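# Press the gauge pin on the magnet-marked post

## Task

Find which of the checking fixture's four posts has the yellow magnet on it. Press that post's gauge pin fully in and keep it there for about one second; it may spring back out once released. Do not disturb the other three pins, and do not shift the magnet.

## Robot and tools

Robot: two UR20-type arms, left_arm and right_arm, each ending in a Robotiq 2F-85 two-finger gripper with a camera on the wrist. Only two cameras exist, cam_left_wrist and cam_right_wrist (896x504 each). A wrist camera's picture may trail its arm slightly during motion.

Frames: the scene frame has +z up, +x pointing out over the table and left_arm on the +y side, with the origin at table-top height between the bases. Per-arm readings (end_effector_position in metres, quaternion wxyz, velocities) and wrist-camera poses are given in that arm's own base frame. The left base sits near (0.060, 0.928, 0) and the right near (-0.064, -0.817, 0), each turned only a little about z. The gripper's fingers point along its +z, open and close along its y, and a block projects about 10 cm toward its +x. end_effector_position marks the point between the closed pads; closed fingertips extend about 19 mm past it.

The 18-number row is used by both execute_actions and move, always with all 18 values, every one in [-1, 1]. Order: left dx, dy, dz, rx, ry, rz, left gripper position, force_limit, speed, followed by the same nine for the right arm. dx..rz are offsets, not poses. They are measured from the arm's current Hand target and along that Hand target's own axes. 1.0 equals 0.6 m or 180 degrees, and rx, ry, rz together form a single rotation vector. Gripper position +1 is fully open (85 mm), about -0.8 brings the pads together, and -1 closes until blocked. force_limit and speed both default to +1. A 0 in any gripper slot is a real command, so to leave a gripper unchanged, repeat the values you last sent. Six zeros in an arm's pose slots re-command its current Hand target.

execute_actions(actions, cameras): actions is a list of actions. Each action holds up to 15 rows, one per 1/30 s step. If fewer rows are given, the last one is held for the remaining steps. Every row in an action counts from the Hand target at the start of that action, so sending the same offset again moves the arm further. An empty list only returns state and images. cameras chooses which images come back: [] for none, left out for all.

move(target, speed, blend, stop_force, zero, blocking, cameras): drives straight-line paths toward the offsets in target. target is one 18-number row or a list of up to 15 rows, and every row counts from the same starting Hand targets. speed is in m/s, from 0.002 to 4.2, with a default of 0.25. blend is a corner radius in m used with lists. stop_force, in N from 6 to 120 and shared by both arms, ends an arm's path once its wrist sensor feels that much push against the direction of travel. zero (default true) re-zeroes the sensor before the move. blocking=false returns early but cannot be combined with stop_force. Moves are capped at 10 s. The result ends with a move: line giving the outcome (done, off_target, moving, held, fault) plus any limits that acted (paced = pose clipped, held = steps withheld). done does not prove nothing was touched.

wait(seconds 0-10) lets the scene run under the current commands. stop brakes a running move. zoom_image(camera, region [x0,y0,x1,y1] pixels, at most 504x504) enlarges part of the latest image. zero_wrist_force(arm) tares that arm's sensor. read_manual only returns licence text. finished_scene(scene) ends the scene and cannot be undone.

Results include Hand target (the last commanded pose after clipping, which the next offsets count from), end_effector_position, Joint positions and torques, Wrist force and Wrist torque in the gripper's own axes (a push against a surface shows as the force coming into the arm), a line with the peak force, Tool commands, position_measured (3 fully open, 130 about 40 mm, 230 pads together) and object_status (0 moving, 1 blocked while opening, 2 blocked while closing = gripping, 3 at target). The gripper often settles slightly short of its Hand target. Any next command asks for the target again, and you can send the missing distance as an offset.

Likely approach: locate the yellow magnet in the wrist images. Bring one gripper with closed fingers above the pin on that post, keeping clear of the magnet and of the other pins. Press in slowly using a small stop_force and low speed, hold roughly one second with wait, then back off without stop_force.

Avoid: hard or fast contact, since the arms are stiff and a target just past firm contact can trip a fault. About 150 N of outside force, or joint torque at its limit, stops the arm for 10 s. Avoid contact between the arms, routing paths close to an arm's own base, letting objects fall from the table, and long pushes toward unreachable poses that overheat the motors.

Each tool is called after ">>>" as a command line: name --argument value for each argument, lists and objects as JSON in quotes; but a table of rows of numbers goes row by row, as --pt "numbers of a row", without its own name.

## Session

>>> execute_actions --actions '[]'

Scene clock: 0.00 s.
left_arm: end_effector_position=(+0.6452, +0.5338, +0.3687) position_measured=3 object_status=3 end_effector_quat_wxyz=(+0.054, +0.895, -0.431, +0.101) | right_arm: end_effector_position=(+1.0094, -0.4085, +0.1239) position_measured=3 object_status=3 end_effector_quat_wxyz=(+0.497, -0.362, -0.574, -0.541)
Joint positions: left_arm=[0.541 -1.507 2.094 -2.179 -1.799 -1.706] | right_arm=[2.693 -2.576 -1.22 -2.623 2.507 -0.374]
Joint velocities: within noise
Joint torques (N m): no reading
Motor temperatures (°C): left_arm=[24 36 26 39 35 34] | right_arm=[29 36 36 38 34 39]
Wrist force (N): no reading
Wrist torque (N m): no reading
Wrist force, peak (N): no reading
Hand target: left_arm +0.6452, +0.5338, +0.3687; +0.054, +0.895, -0.431, +0.101 | right_arm +1.0094, -0.4085, +0.1239; +0.497, -0.362, -0.574, -0.541
Tool commands: left_gripper/position=+1.0 left_gripper/force_limit=+1.0 left_gripper/speed=+1.0 right_gripper/position=+1.0 right_gripper/force_limit=+1.0 right_gripper/speed=+1.0

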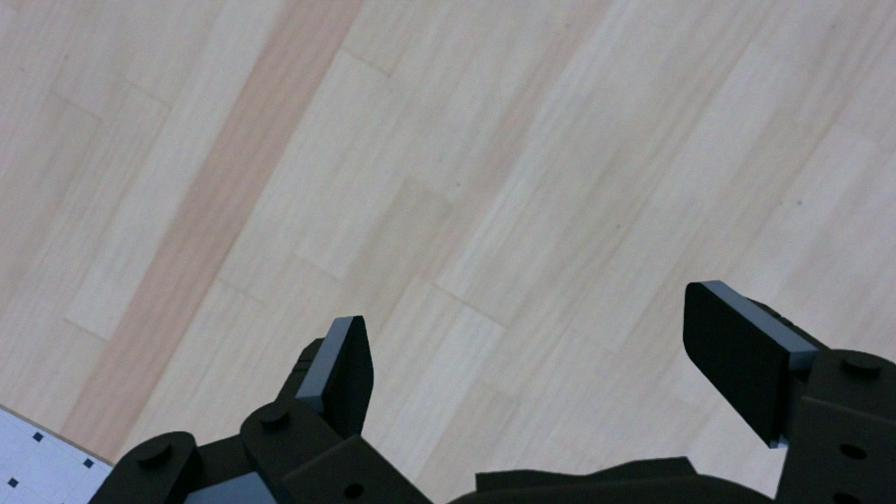

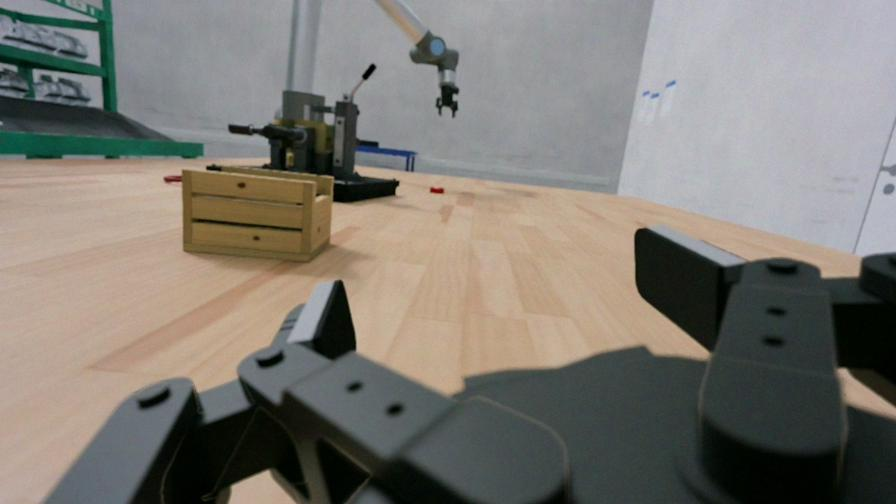

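>>> zoom_image --camera "cam_right_wrist" --region '[140, 60, 460, 240]'

Scaled by 1.575 from the camera's 896x504 image, which has a finer 1280x720 frame.

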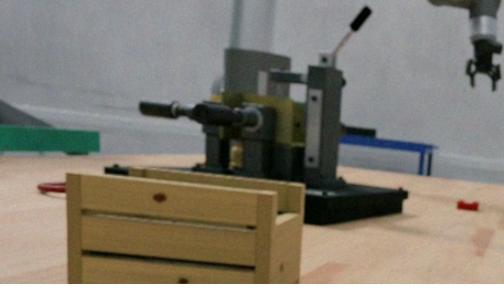

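>>> move --target '[0.79,0.99,-0.285,0,0,0,1,1,1,0,0,0,0,0,0,1,1,1]' --speed 0.5

Scene clock: 3.37 s.
left_arm: end_effector_position=(+0.4462, -0.1654, +0.6483) position_measured=3 object_status=3 end_effector_quat_wxyz=(+0.054, +0.895, -0.431, +0.101) | right_arm: end_effector_position=(+1.0094, -0.4085, +0.1239) position_measured=3 object_status=3 end_effector_quat_wxyz=(+0.497, -0.362, -0.574, -0.541)
Joint positions: left_arm=[-0.76 -2.221 2.196 -1.772 -1.611 -3.009] | right_arm=[2.693 -2.576 -1.22 -2.623 2.507 -0.374]
Joint velocities: within noise
Joint torques (N m): left_arm=[-5.84 7.85 -134.16 -7.91 5.48 -3.22] | right_arm=[1.93 246.52 71.36 -3.18 -0.25 -0.49]
Motor temperatures (°C): left_arm=[24 36 26 39 35 34] | right_arm=[29 36 36 38 34 39]
Wrist force (N): left_arm=[0.3 -0.6 -0.1] | right_arm=[0.0 0.4 -0.2]
Wrist torque (N m): left_arm=[-0.13 0.01 0.01] | right_arm=[0.06 0.00 0.00]
Wrist force, peak (N): left_arm=[3.1 3.2 -1.0] | right_arm=[0.4 0.5 -0.1]
Hand target: left_arm +0.4462, -0.1655, +0.6483; +0.054, +0.895, -0.431, +0.101 | right_arm +1.0094, -0.4085, +0.1239; +0.497, -0.362, -0.574, -0.541
Off the commanded pose: left_arm 0.000 m, 0 deg | right_arm 0.000 m, 0 deg.
move: done
camera_calibration:
cam_left_wrist: T_world_to_cam=[[-0.854392, -0.519381, -0.0160285, 0.322634], [-0.518455, 0.849985, 0.0934379, 0.334598], [-0.0349059, 0.0881427, -0.995496, 0.801561], [0, 0, 0, 1]] pos_world=[0.477109, -0.187485, 0.771858]

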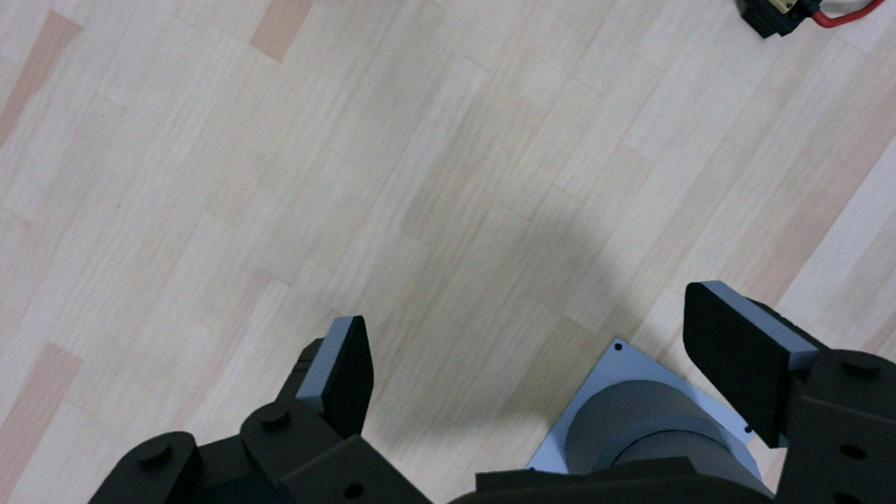

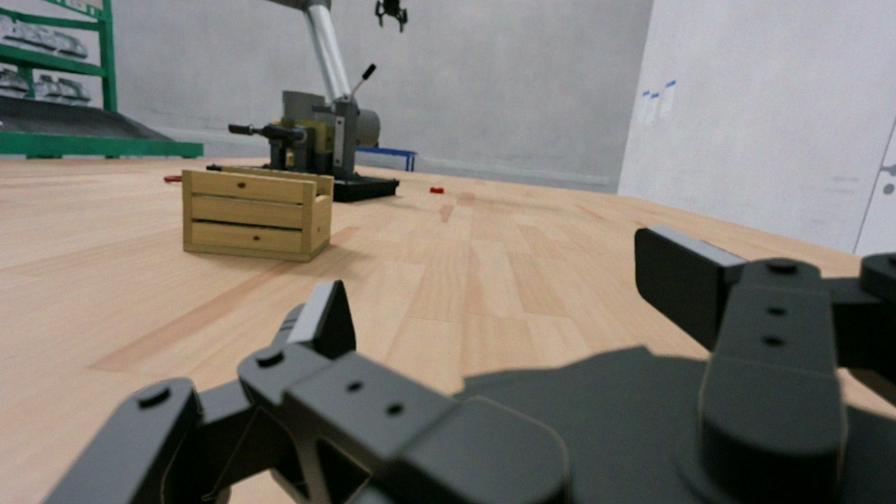

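>>> move --target '[0.405,0.545,0.1,0,0,0,1,1,1,0,0,0,0,0,0,1,1,1]' --speed 0.4 --cameras '["cam_left_wrist"]'

>>> zoom_image --camera "cam_left_wrist" --region '[392, 0, 896, 330]'

Scene clock: 5.37 s.
left_arm: end_effector_position=(+0.3465, -0.5648, +0.6480) position_measured=3 object_status=3 end_effector_quat_wxyz=(+0.054, +0.895, -0.431, +0.101) | right_arm: end_effector_position=(+1.0094, -0.4085, +0.1239) position_measured=3 object_status=3 end_effector_quat_wxyz=(+0.497, -0.362, -0.574, -0.541)
Joint positions: left_arm=[-1.381 -1.961 2.085 -1.903 -1.473 -3.616] | right_arm=[2.693 -2.576 -1.22 -2.623 2.507 -0.374]
Joint velocities: within noise
Joint torques (N m): left_arm=[-14.01 4.49 -129.19 -15 5.74 -5.73] | right_arm=[-0.13 243.14 71.73 -3.47 0.21 -0.94]
Motor temperatures (°C): left_arm=[24 36 26 39 35 34] | right_arm=[29 36 36 38 34 39]
Wrist force (N): left_arm=[0.6 -0.7 -0.1] | right_arm=[0.4 0.2 0.2]
Wrist torque (N m): left_arm=[-0.14 -0.07 0.04] | right_arm=[0.02 -0.08 0.00]
Wrist force, peak (N): left_arm=[-2.5 -3.4 -1.1] | right_arm=[0.0 0.7 -0.1]
Hand target: left_arm +0.3464, -0.5650, +0.6480; +0.054, +0.895, -0.431, +0.101 | right_arm +1.0094, -0.4085, +0.1239; +0.497, -0.362, -0.574, -0.541
Off the commanded pose: left_arm 0.000 m, 0 deg | right_arm 0.000 m, 0 deg.
move: done
camera_calibration:
cam_left_wrist: T_world_to_cam=[[-0.854391, -0.519383, -0.0160287, 0.0299207], [-0.518456, 0.849984, 0.0934379, 0.622359], [-0.0349059, 0.0881427, -0.995496, 0.833082], [0, 0, 0, 1]] pos_world=[0.377309, -0.586885, 0.771658]
Images, in order (width x height): cam_left_wrist 896x504.

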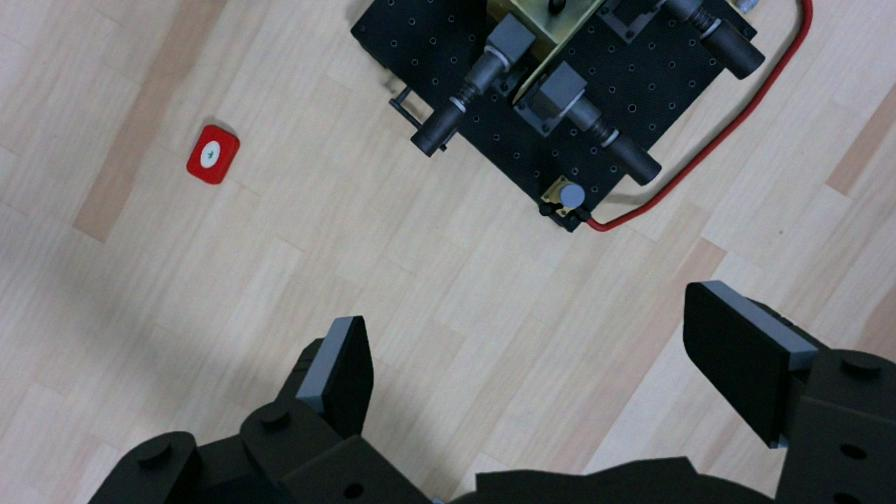

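Scaled by 1.000.

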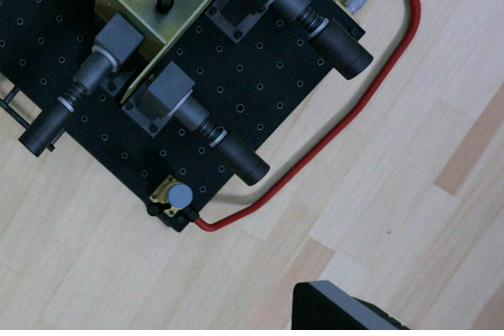

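>>> move --target '[0.613,0.331,0.146,0,0,0,1,1,1,0,0,0,0,0,0,1,1,1]' --speed 0.4 --cameras '["cam_left_wrist"]'

>>> zoom_image --camera "cam_left_wrist" --region '[200, 0, 704, 400]'

Scene clock: 7.47 s.
left_arm: end_effector_position=(+0.4267, -0.9843, +0.6480) position_measured=3 object_status=3 end_effector_quat_wxyz=(+0.054, +0.895, -0.431, +0.101) | right_arm: end_effector_position=(+1.0094, -0.4085, +0.1239) position_measured=3 object_status=3 end_effector_quat_wxyz=(+0.497, -0.362, -0.574, -0.541)
Joint positions: left_arm=[-1.381 -1.444 1.649 -1.983 -1.473 -3.616] | right_arm=[2.693 -2.576 -1.22 -2.623 2.507 -0.374]
Joint velocities: within noise
Joint torques (N m): left_arm=[19.88 -97.43 -132.82 -7.99 -4.33 2.97] | right_arm=[-2.03 241.91 72.29 -3.52 0.13 -0.85]
Motor temperatures (°C): left_arm=[24 36 26 39 35 34] | right_arm=[29 36 36 38 34 39]
Wrist force (N): left_arm=[0.1 -0.4 0.0] | right_arm=[0.2 0.5 -0.3]
Wrist torque (N m): left_arm=[-0.04 -0.03 0.02] | right_arm=[0.09 -0.03 0.00]
Wrist force, peak (N): left_arm=[4.1 2.0 1.0] | right_arm=[0.3 0.5 0.3]
Hand target: left_arm +0.4267, -0.9844, +0.6480; +0.054, +0.895, -0.431, +0.101 | right_arm +1.0094, -0.4085, +0.1239; +0.497, -0.362, -0.574, -0.541
Off the commanded pose: left_arm 0.000 m, 0 deg | right_arm 0.000 m, 0 deg.
move: done
camera_calibration:
cam_left_wrist: T_world_to_cam=[[-0.854391, -0.519383, -0.0160287, -0.11944], [-0.518456, 0.849984, 0.0934379, 1.02052], [-0.0349059, 0.0881427, -0.995496, 0.872758], [0, 0, 0, 1]] pos_world=[0.457509, -1.00638, 0.771558]
Images, in order (width x height): cam_left_wrist 896x504.

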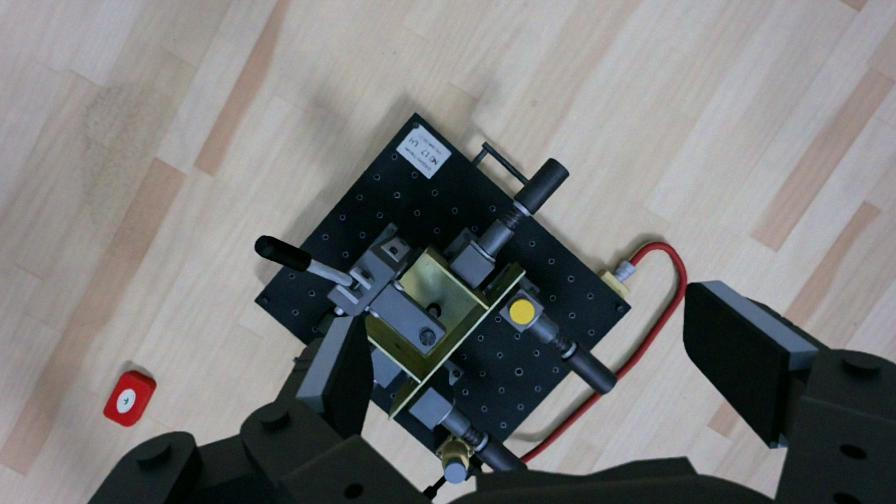

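Scaled by 1.000.

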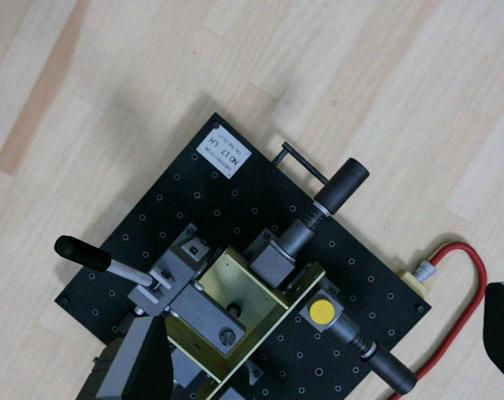

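>>> move --target '[-0.532,0.329,0.389,0.0294,-0.0686,-0.2302,-1,-1,0,0,0,0,0,0,0,1,1,1]' --speed 0.4 --cameras '["cam_left_wrist"]'

Scene clock: 11.20 s.
left_arm: end_effector_position=(+0.1095, -0.9075, +0.3502) position_measured=232 object_status=3 end_effector_quat_wxyz=(+0.000, +0.996, -0.085, +0.000) | right_arm: end_effector_position=(+1.0094, -0.4085, +0.1239) position_measured=3 object_status=3 end_effector_quat_wxyz=(+0.497, -0.362, -0.574, -0.541)
Joint positions: left_arm=[-1.672 -1.425 2.01 -2.155 -1.571 -4.643] | right_arm=[2.693 -2.576 -1.22 -2.623 2.507 -0.374]
Joint velocities: within noise
Joint torques (N m): left_arm=[-15.82 -93.42 -67.43 -13.6 -4.88 -4.9] | right_arm=[2.91 241.89 69.99 -3.4 -0.25 -0.53]
Motor temperatures (°C): left_arm=[24 36 26 39 35 34] | right_arm=[29 36 36 38 34 39]
Wrist force (N): left_arm=[0.2 0.1 -0.4] | right_arm=[0.0 0.1 0.1]
Wrist torque (N m): left_arm=[-0.04 -0.15 0.00] | right_arm=[0.01 0.00 0.00]
Wrist force, peak (N): left_arm=[2.9 -2.3 -2.2] | right_arm=[0.4 0.8 0.2]
Hand target: left_arm +0.1094, -0.9075, +0.3501; +0.000, +0.996, -0.085, +0.000 | right_arm +1.0094, -0.4085, +0.1239; +0.497, -0.362, -0.574, -0.541
Off the commanded pose: left_arm 0.000 m, 0 deg | right_arm 0.000 m, 0 deg.
move: done
camera_calibration:
cam_left_wrist: T_world_to_cam=[[-0.295165, -0.955439, 0.00362902, -0.819138], [-0.905994, 0.281092, 0.316485, 0.266618], [-0.303402, 0.0901275, -0.948591, 0.573256], [0, 0, 0, 1]] pos_world=[0.1737, -0.909247, 0.462377]
Images, in order (width x height): cam_left_wrist 896x504.

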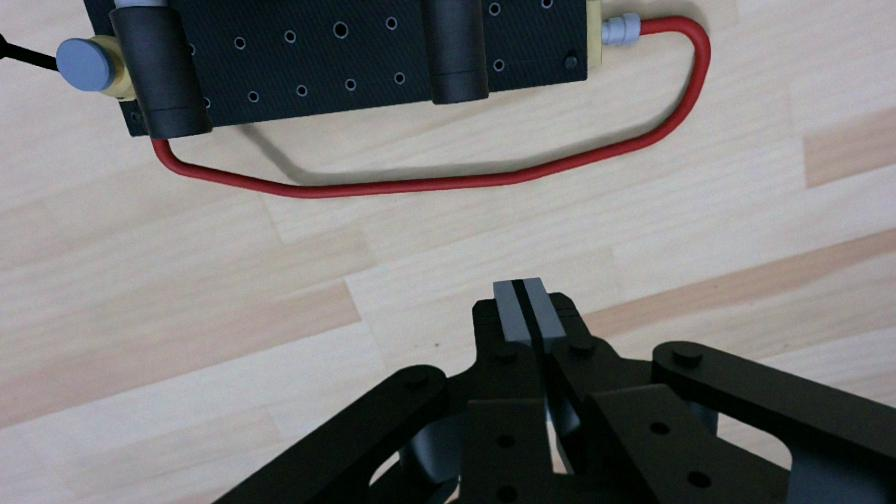

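>>> move --target '[0,-0.0117,0.3,0,0,0,-1,-1,0,0,0,0,0,0,0,1,1,1]' --speed 0.2 --stop_force 20 --cameras '["cam_left_wrist", "cam_right_wrist"]'

>>> zoom_image --camera "cam_right_wrist" --region '[200, 60, 400, 220]'

Scene clock: 14.00 s.
left_arm: end_effector_position=(+0.1105, -0.9005, +0.1701) position_measured=232 object_status=3 end_effector_quat_wxyz=(+0.000, +0.996, -0.085, +0.000) | right_arm: end_effector_position=(+1.0094, -0.4085, +0.1239) position_measured=3 object_status=3 end_effector_quat_wxyz=(+0.497, -0.362, -0.574, -0.541)
Joint positions: left_arm=[-1.672 -1.274 2.138 -2.434 -1.571 -4.643] | right_arm=[2.693 -2.576 -1.22 -2.623 2.507 -0.374]
Joint velocities: within noise
Joint torques (N m): left_arm=[15.12 -108.91 -54.79 -12.43 -0.21 2.89] | right_arm=[0.58 239.94 71.3 -4.37 0.19 -0.71]
Motor temperatures (°C): left_arm=[24 36 26 39 35 34] | right_arm=[29 36 36 37 34 39]
Wrist force (N): left_arm=[-0.1 -0.1 -0.1] | right_arm=[0.0 0.0 0.0]
Wrist torque (N m): left_arm=[-0.09 -0.08 0.03] | right_arm=[-0.01 0.00 0.00]
Wrist force, peak (N): left_arm=[0.2 0.3 -3.3] | right_arm=[0.6 0.5 -0.1]
Hand target: left_arm +0.1106, -0.9005, +0.1701; +0.000, +0.996, -0.085, +0.000 | right_arm +1.0094, -0.4085, +0.1239; +0.497, -0.362, -0.574, -0.541
Off the commanded pose: left_arm 0.000 m, 0 deg | right_arm 0.000 m, 0 deg.
move: done
camera_calibration:
cam_left_wrist: T_world_to_cam=[[-0.295079, -0.955466, 0.00359745, -0.811502], [-0.906022, 0.281, 0.316485, 0.322569], [-0.303402, 0.0901287, -0.948591, 0.402118], [0, 0, 0, 1]] pos_world=[0.174801, -0.902247, 0.282277]

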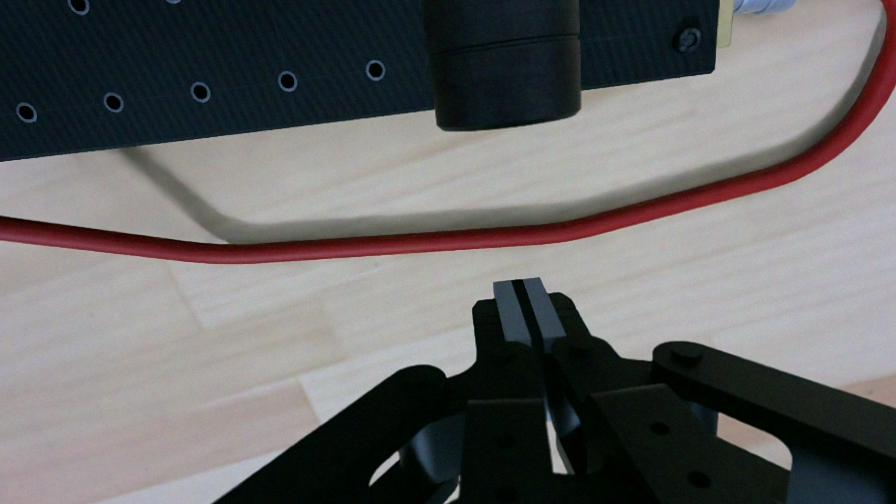

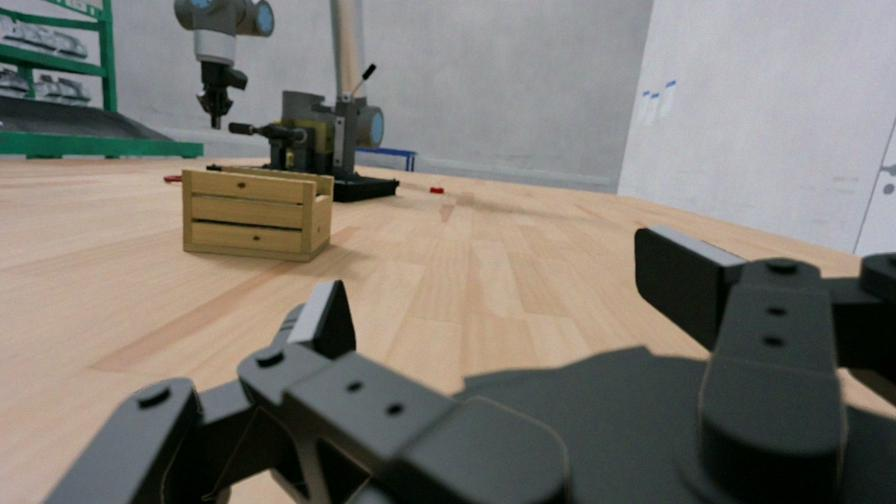

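Scaled by 2.520 from the camera's 896x504 image, which has a finer 1280x720 frame.

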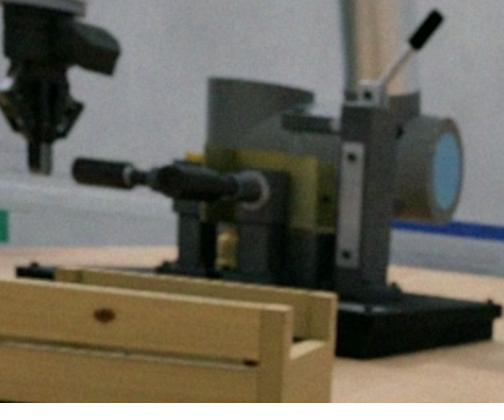

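>>> move --pt "0 0 0.027 0 0 0 -1 -1 0 0 0 0 0 0 0 1 1 1" --pt "0.17 0 0.027 0 0 0 -1 -1 0 0 0 0 0 0 0 1 1 1" --speed '[0.1,0.03]' --stop_force 50

>>> zoom_image --camera "cam_right_wrist" --region '[200, 60, 400, 220]'

Scene clock: 17.50 s.
left_arm: end_effector_position=(+0.1700, -0.9107, +0.1538) position_measured=232 object_status=3 end_effector_quat_wxyz=(+0.000, +0.996, -0.084, -0.001) | right_arm: end_effector_position=(+1.0094, -0.4085, +0.1239) position_measured=3 object_status=3 end_effector_quat_wxyz=(+0.497, -0.362, -0.574, -0.541)
Joint positions: left_arm=[-1.604 -1.24 2.118 -2.448 -1.573 -4.577] | right_arm=[2.693 -2.576 -1.22 -2.623 2.507 -0.374]
Joint velocities: within noise
Joint torques (N m): left_arm=[12.67 -142.4 -77 -9.5 1.71 0.73] | right_arm=[-2 239.63 70.75 -3.65 0.01 -0.03]
Motor temperatures (°C): left_arm=[24 36 26 39 35 34] | right_arm=[29 36 36 37 34 39]
Wrist force (N): left_arm=[-15.1 6.4 -0.7] | right_arm=[0.4 0.3 0.2]
Wrist torque (N m): left_arm=[1.06 0.79 -0.02] | right_arm=[0.04 -0.06 0.00]
Wrist force, peak (N): left_arm=[-139.5 -19.5 -25.9] | right_arm=[0.3 0.8 -0.1]
Hand target: left_arm +0.1700, -0.9107, +0.1538; +0.000, +0.996, -0.084, -0.001 (not the last commanded pose) | right_arm +1.0094, -0.4085, +0.1239; +0.497, -0.362, -0.574, -0.541
Tool commands: left_gripper/position=-1.0 left_gripper/force_limit=-1.0 left_gripper/speed=+0.003922 right_gripper/position=+1.0 right_gripper/force_limit=+1.0 right_gripper/speed=+1.0
Off the commanded pose: left_arm 0.042 m, 0 deg | right_arm 0.000 m, 0 deg.
FORCE FAULT: contact force on the left arm reached its limit, and that arm stopped. The contact can be on any part of that arm, not only on its tool. That arm's remaining commands of this call were not run. That arm is still stopped at the end of this call. That arm stays stopped for about 9 more seconds. Until then a move that you send moves the other arm only, and its call returns only when the move has ended. Once the stop has ended, the next robot result says so. If the stop ends while you think or write, that arm runs what you send next, counted from a new Hand target: where the arm stands when the stop ends. While its stop runs, that arm takes no new command, but its gripper still runs the gripper command that each later call begins with. Until it ends, the stop uses up actions while you think or wait. An arm that is not stopped still takes commands.
move: fault (left_arm; stop_force had ended the path); path passed 1 of 2 targets
camera_calibration:
cam_left_wrist: T_world_to_cam=[[-0.29366, -0.955902, 0.00383027, -0.804365], [-0.905675, 0.279507, 0.318792, 0.382699], [-0.305804, 0.0901473, -0.947817, 0.405879], [0, 0, 0, 1]] pos_world=[0.234511, -0.91245, 0.265779]

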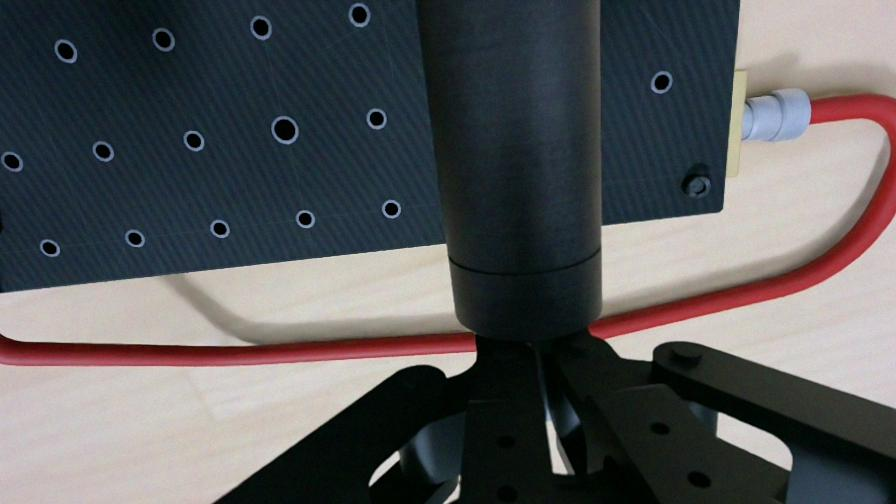

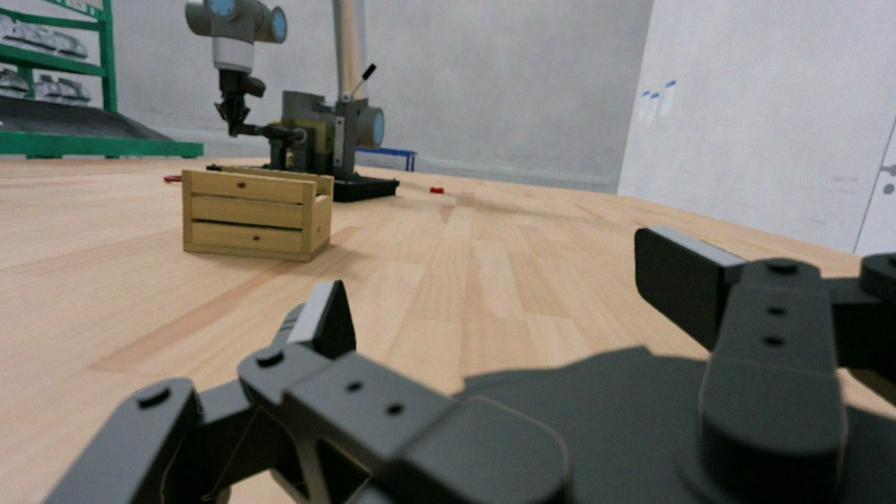

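Scaled by 2.520 from the camera's 896x504 image, which has a finer 1280x720 frame.

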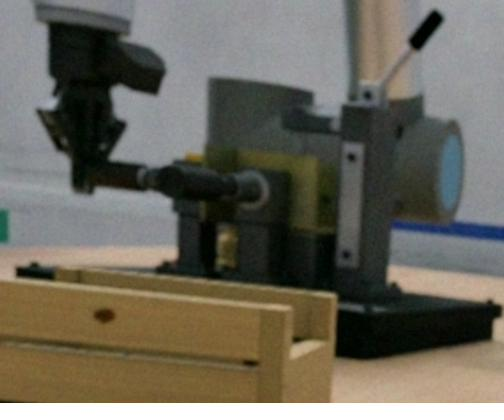

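>>> wait --seconds 10 --cameras '["cam_left_wrist"]'

>>> move --target '[-0.05,0,0,0,0,0,-1,-1,0,0,0,0,0,0,0,1,1,1]' --speed 0.05 --cameras '["cam_left_wrist"]'

>>> move --target '[0.1,0,0,0,0,0,-1,-1,0,0,0,0,0,0,0,1,1,1]' --speed 0.01 --stop_force 6 --cameras '[]'

>>> move --target '[0.08,0,0,0,0,0,-1,-1,0,0,0,0,0,0,0,1,1,1]' --speed 0.01 --stop_force 30 --cameras '["cam_left_wrist"]'

Scene clock: 28.13 s.
left_arm: end_effector_position=(+0.1700, -0.9107, +0.1538) position_measured=232 object_status=3 end_effector_quat_wxyz=(+0.000, +0.996, -0.084, -0.001) | right_arm: end_effector_position=(+1.0094, -0.4085, +0.1239) position_measured=3 object_status=3 end_effector_quat_wxyz=(+0.497, -0.362, -0.574, -0.541)
Joint positions: left_arm=[-1.604 -1.24 2.118 -2.448 -1.573 -4.577] | right_arm=[2.693 -2.576 -1.22 -2.623 2.507 -0.374]
Joint velocities: within noise
Joint torques (N m): left_arm=[11.05 -136.8 -77.09 -10.32 1.5 0.85] | right_arm=[4.57 243.25 71.56 -3.57 0.1 0.06]
Motor temperatures (°C): left_arm=[24 36 26 39 35 34] | right_arm=[29 36 36 37 34 39]
Wrist force (N): left_arm=[-15.4 6.3 -0.9] | right_arm=[0.0 0.4 -0.1]
Wrist torque (N m): left_arm=[1.03 0.84 -0.02] | right_arm=[0.08 0.01 0.00]
Wrist force, peak (N): left_arm=[-15.6 6.7 -0.7] | right_arm=[0.3 0.6 0.5]
Hand target: left_arm +0.1700, -0.9107, +0.1538; +0.000, +0.996, -0.084, -0.001 (not the last commanded pose) | right_arm +1.0094, -0.4085, +0.1239; +0.497, -0.362, -0.574, -0.541
Tool commands: left_gripper/position=-1.0 left_gripper/force_limit=-1.0 left_gripper/speed=+0.003922 right_gripper/position=+1.0 right_gripper/force_limit=+1.0 right_gripper/speed=+1.0
Off the commanded pose: left_arm 0.042 m, 0 deg | right_arm 0.000 m, 0 deg.
FORCE FAULT, CONTINUED: the left arm's stop, for the force fault that an earlier result reported, is over. The rest of the stop counts as 19 of the actions that you can send in this scene. During its stop the left arm's controller moved it back a little. That arm's target is now where it stood when the stop ended, not its last command. That arm accepts commands again.
wait: 10.00 s; at rest from the start
camera_calibration:
cam_left_wrist: T_world_to_cam=[[-0.29366, -0.955902, 0.00383027, -0.804365], [-0.905675, 0.279507, 0.318792, 0.382699], [-0.305804, 0.0901473, -0.947817, 0.405879], [0, 0, 0, 1]] pos_world=[0.234511, -0.91245, 0.265779]
Images, in order (width x height): cam_left_wrist 896x504.

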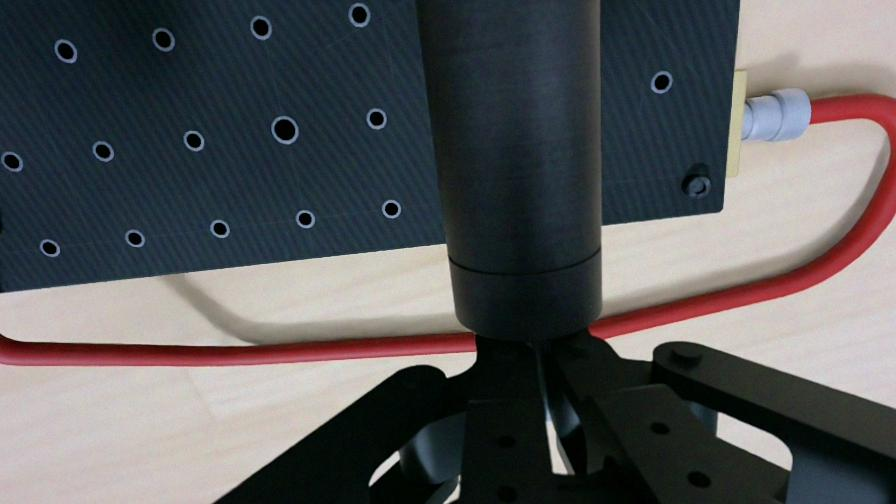

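Scene clock: 29.10 s.
left_arm: end_effector_position=(+0.1406, -0.9056, +0.1539) position_measured=232 object_status=3 end_effector_quat_wxyz=(+0.000, +0.996, -0.084, -0.001) | right_arm: end_effector_position=(+1.0094, -0.4085, +0.1239) position_measured=3 object_status=3 end_effector_quat_wxyz=(+0.497, -0.362, -0.574, -0.541)
Joint positions: left_arm=[-1.637 -1.249 2.132 -2.454 -1.573 -4.61] | right_arm=[2.693 -2.576 -1.22 -2.623 2.507 -0.374]
Joint velocities: within noise
Joint torques (N m): left_arm=[-16.39 -168.21 -55.49 -13.56 -1.18 -5.17] | right_arm=[1 240.72 70.13 -3.96 0.1 -1.34]
Motor temperatures (°C): left_arm=[24 36 26 39 35 34] | right_arm=[29 36 36 37 34 39]
Wrist force (N): left_arm=[-3.0 6.6 -0.2] | right_arm=[0.1 0.2 0.2]
Wrist torque (N m): left_arm=[1.09 0.46 0.03] | right_arm=[0.04 -0.02 0.00]
Wrist force, peak (N): left_arm=[-15.1 6.6 -0.9] | right_arm=[0.2 0.7 0.0]
Hand target: left_arm +0.1404, -0.9056, +0.1539; +0.000, +0.996, -0.084, -0.001 | right_arm +1.0094, -0.4085, +0.1239; +0.497, -0.362, -0.574, -0.541
Off the commanded pose: left_arm 0.000 m, 0 deg | right_arm 0.000 m, 0 deg.
move: done
camera_calibration:
cam_left_wrist: T_world_to_cam=[[-0.29366, -0.955902, 0.00383027, -0.808124], [-0.905675, 0.279507, 0.318792, 0.354615], [-0.305804, 0.0901473, -0.947817, 0.396523], [0, 0, 0, 1]] pos_world=[0.205111, -0.90735, 0.265879]
Images, in order (width x height): cam_left_wrist 896x504.

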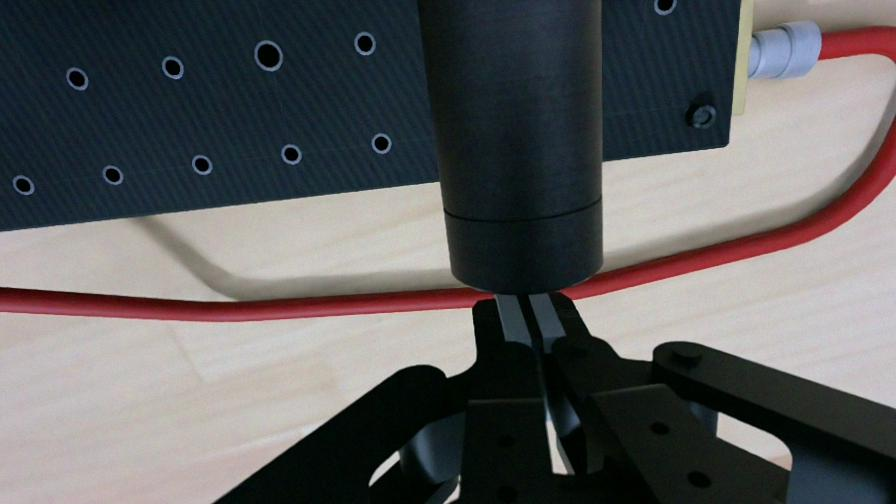

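Scene clock: 31.70 s.
left_arm: end_effector_position=(+0.1517, -0.9075, +0.1538) position_measured=232 object_status=3 end_effector_quat_wxyz=(+0.000, +0.996, -0.084, -0.001) | right_arm: end_effector_position=(+1.0094, -0.4085, +0.1239) position_measured=3 object_status=3 end_effector_quat_wxyz=(+0.497, -0.362, -0.574, -0.541)
Joint positions: left_arm=[-1.624 -1.245 2.127 -2.452 -1.573 -4.597] | right_arm=[2.693 -2.576 -1.22 -2.623 2.507 -0.374]
Joint velocities: within noise
Joint torques (N m): left_arm=[-11.26 -166.4 -52.04 -11.88 4.15 -3.95] | right_arm=[2.83 244.7 73.23 -4.17 -0.33 0.06]
Motor temperatures (°C): left_arm=[24 36 26 39 35 34] | right_arm=[28 36 36 37 34 39]
Wrist force (N): left_arm=[-8.7 7.8 0.2] | right_arm=[0.2 0.4 0.1]
Wrist torque (N m): left_arm=[1.09 0.63 0.03] | right_arm=[0.06 -0.03 0.00]
Wrist force, peak (N): left_arm=[-8.9 8.2 0.2] | right_arm=[0.5 0.6 -0.1]
Hand target: left_arm +0.1517, -0.9075, +0.1538; +0.000, +0.996, -0.084, -0.001 (not the last commanded pose) | right_arm +1.0094, -0.4085, +0.1239; +0.497, -0.362, -0.574, -0.541
Off the commanded pose: left_arm 0.049 m, 0 deg | right_arm 0.000 m, 0 deg.
move: contact (left_arm)
No camera images: "cameras" was empty.

Scene clock: 34.53 s.
left_arm: end_effector_position=(+0.1713, -0.9109, +0.1538) position_measured=232 object_status=3 end_effector_quat_wxyz=(+0.000, +0.996, -0.084, -0.001) | right_arm: end_effector_position=(+1.0094, -0.4085, +0.1239) position_measured=3 object_status=3 end_effector_quat_wxyz=(+0.497, -0.362, -0.574, -0.541)
Joint positions: left_arm=[-1.603 -1.239 2.117 -2.448 -1.573 -4.575] | right_arm=[2.693 -2.576 -1.22 -2.623 2.507 -0.374]
Joint velocities: within noise
Joint torques (N m): left_arm=[8.18 -154.52 -61.46 -16.12 16.4 -4.09] | right_arm=[2.62 241.31 69.81 -3.6 0.3 -0.06]
Motor temperatures (°C): left_arm=[24 36 26 39 35 34] | right_arm=[28 36 36 37 34 39]
Wrist force (N): left_arm=[-40.3 -1.9 -4.9] | right_arm=[0.0 0.4 0.0]
Wrist torque (N m): left_arm=[0.90 1.56 -0.30] | right_arm=[0.07 0.01 -0.01]
Wrist force, peak (N): left_arm=[-66.4 -2.4 -11.9] | right_arm=[0.4 0.6 0.4]
Hand target: left_arm +0.1713, -0.9109, +0.1538; +0.000, +0.996, -0.084, -0.001 (not the last commanded pose) | right_arm +1.0094, -0.4085, +0.1239; +0.497, -0.362, -0.574, -0.541
Off the commanded pose: left_arm 0.028 m, 0 deg | right_arm 0.000 m, 0 deg.
move: contact (left_arm)
camera_calibration:
cam_left_wrist: T_world_to_cam=[[-0.29366, -0.955902, 0.00383027, -0.804174], [-0.905675, 0.279507, 0.318792, 0.383932], [-0.305804, 0.0901473, -0.947817, 0.406295], [0, 0, 0, 1]] pos_world=[0.235811, -0.91265, 0.265779]
Images, in order (width x height): cam_left_wrist 896x504.

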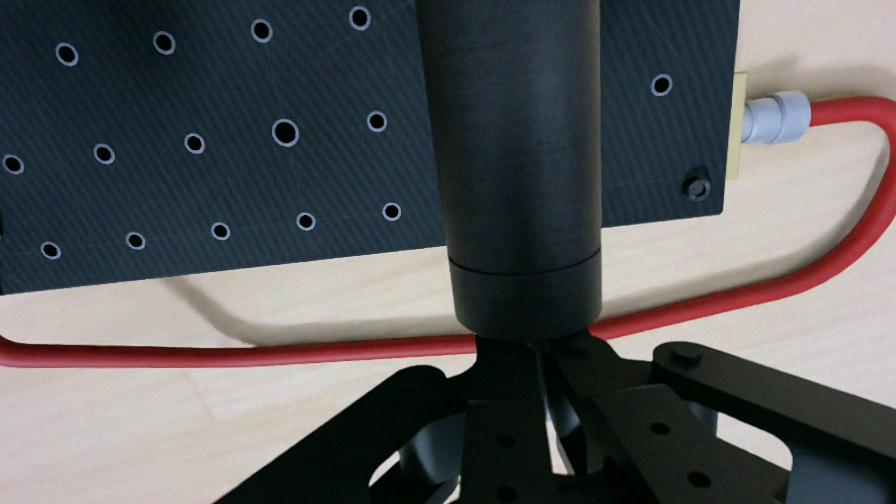

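>>> wait --seconds 1.3 --cameras '[]'

>>> move --target '[-0.08,0,0,0,0,0,-1,-1,0,0,0,0,0,0,0,1,1,1]' --speed 0.1 --cameras '[]'

>>> finished_scene --scene 1

Scene clock: 36.10 s.
left_arm: end_effector_position=(+0.1713, -0.9109, +0.1538) position_measured=232 object_status=3 end_effector_quat_wxyz=(+0.000, +0.996, -0.084, -0.001) | right_arm: end_effector_position=(+1.0094, -0.4085, +0.1239) position_measured=3 object_status=3 end_effector_quat_wxyz=(+0.497, -0.362, -0.574, -0.541)
Joint positions: left_arm=[-1.603 -1.239 2.117 -2.448 -1.573 -4.575] | right_arm=[2.693 -2.576 -1.22 -2.623 2.507 -0.374]
Joint velocities: within noise
Joint torques (N m): left_arm=[7.51 -164.88 -57.75 -6.62 10.29 -3.9] | right_arm=[-2.04 242.92 73.12 -3.89 0.52 -0.03]
Motor temperatures (°C): left_arm=[24 36 26 39 35 34] | right_arm=[28 36 36 37 34 39]
Wrist force (N): left_arm=[-33.9 8.3 -1.3] | right_arm=[-0.1 0.5 0.1]
Wrist torque (N m): left_arm=[1.15 1.29 -0.13] | right_arm=[0.07 0.02 0.00]
Wrist force, peak (N): left_arm=[-39.6 -0.8 -4.9] | right_arm=[0.1 0.7 -0.1]
Hand target: left_arm +0.1713, -0.9109, +0.1538; +0.000, +0.996, -0.084, -0.001 (not the last commanded pose) | right_arm +1.0094, -0.4085, +0.1239; +0.497, -0.362, -0.574, -0.541
Tool commands: left_gripper/position=-1.0 left_gripper/force_limit=-1.0 left_gripper/speed=+0.0 right_gripper/position=+1.0 right_gripper/force_limit=+1.0 right_gripper/speed=+1.0
Off the commanded pose: left_arm 0.028 m, 0 deg | right_arm 0.000 m, 0 deg.
wait: 1.30 s; at rest from the start
No camera images: "cameras" was empty.

Scene clock: 37.03 s.
left_arm: end_effector_position=(+0.1241, -0.9028, +0.1539) position_measured=232 object_status=3 end_effector_quat_wxyz=(+0.000, +0.996, -0.084, -0.001) | right_arm: end_effector_position=(+1.0094, -0.4085, +0.1239) position_measured=3 object_status=3 end_effector_quat_wxyz=(+0.497, -0.362, -0.574, -0.541)
Joint positions: left_arm=[-1.656 -1.253 2.139 -2.456 -1.573 -4.628] | right_arm=[2.693 -2.576 -1.22 -2.623 2.507 -0.374]
Joint velocities: within noise
Joint torques (N m): left_arm=[-14.61 -161.12 -50.59 -13.28 -4.7 -3.24] | right_arm=[-1.74 243.1 70.26 -3.78 -0.54 -0.37]
Motor temperatures (°C): left_arm=[24 36 26 39 35 34] | right_arm=[28 36 36 37 34 39]
Wrist force (N): left_arm=[-4.2 9.2 -0.8] | right_arm=[0.1 0.4 -0.1]
Wrist torque (N m): left_arm=[1.59 0.67 0.02] | right_arm=[0.06 -0.03 0.00]
Wrist force, peak (N): left_arm=[-33.1 8.0 -0.9] | right_arm=[0.2 0.7 0.1]
Hand target: left_arm +0.1239, -0.9028, +0.1539; +0.000, +0.996, -0.084, -0.001 | right_arm +1.0094, -0.4085, +0.1239; +0.497, -0.362, -0.574, -0.541
Off the commanded pose: left_arm 0.000 m, 0 deg | right_arm 0.000 m, 0 deg.
move: done
No camera images: "cameras" was empty.

The scene is finished: the task was done.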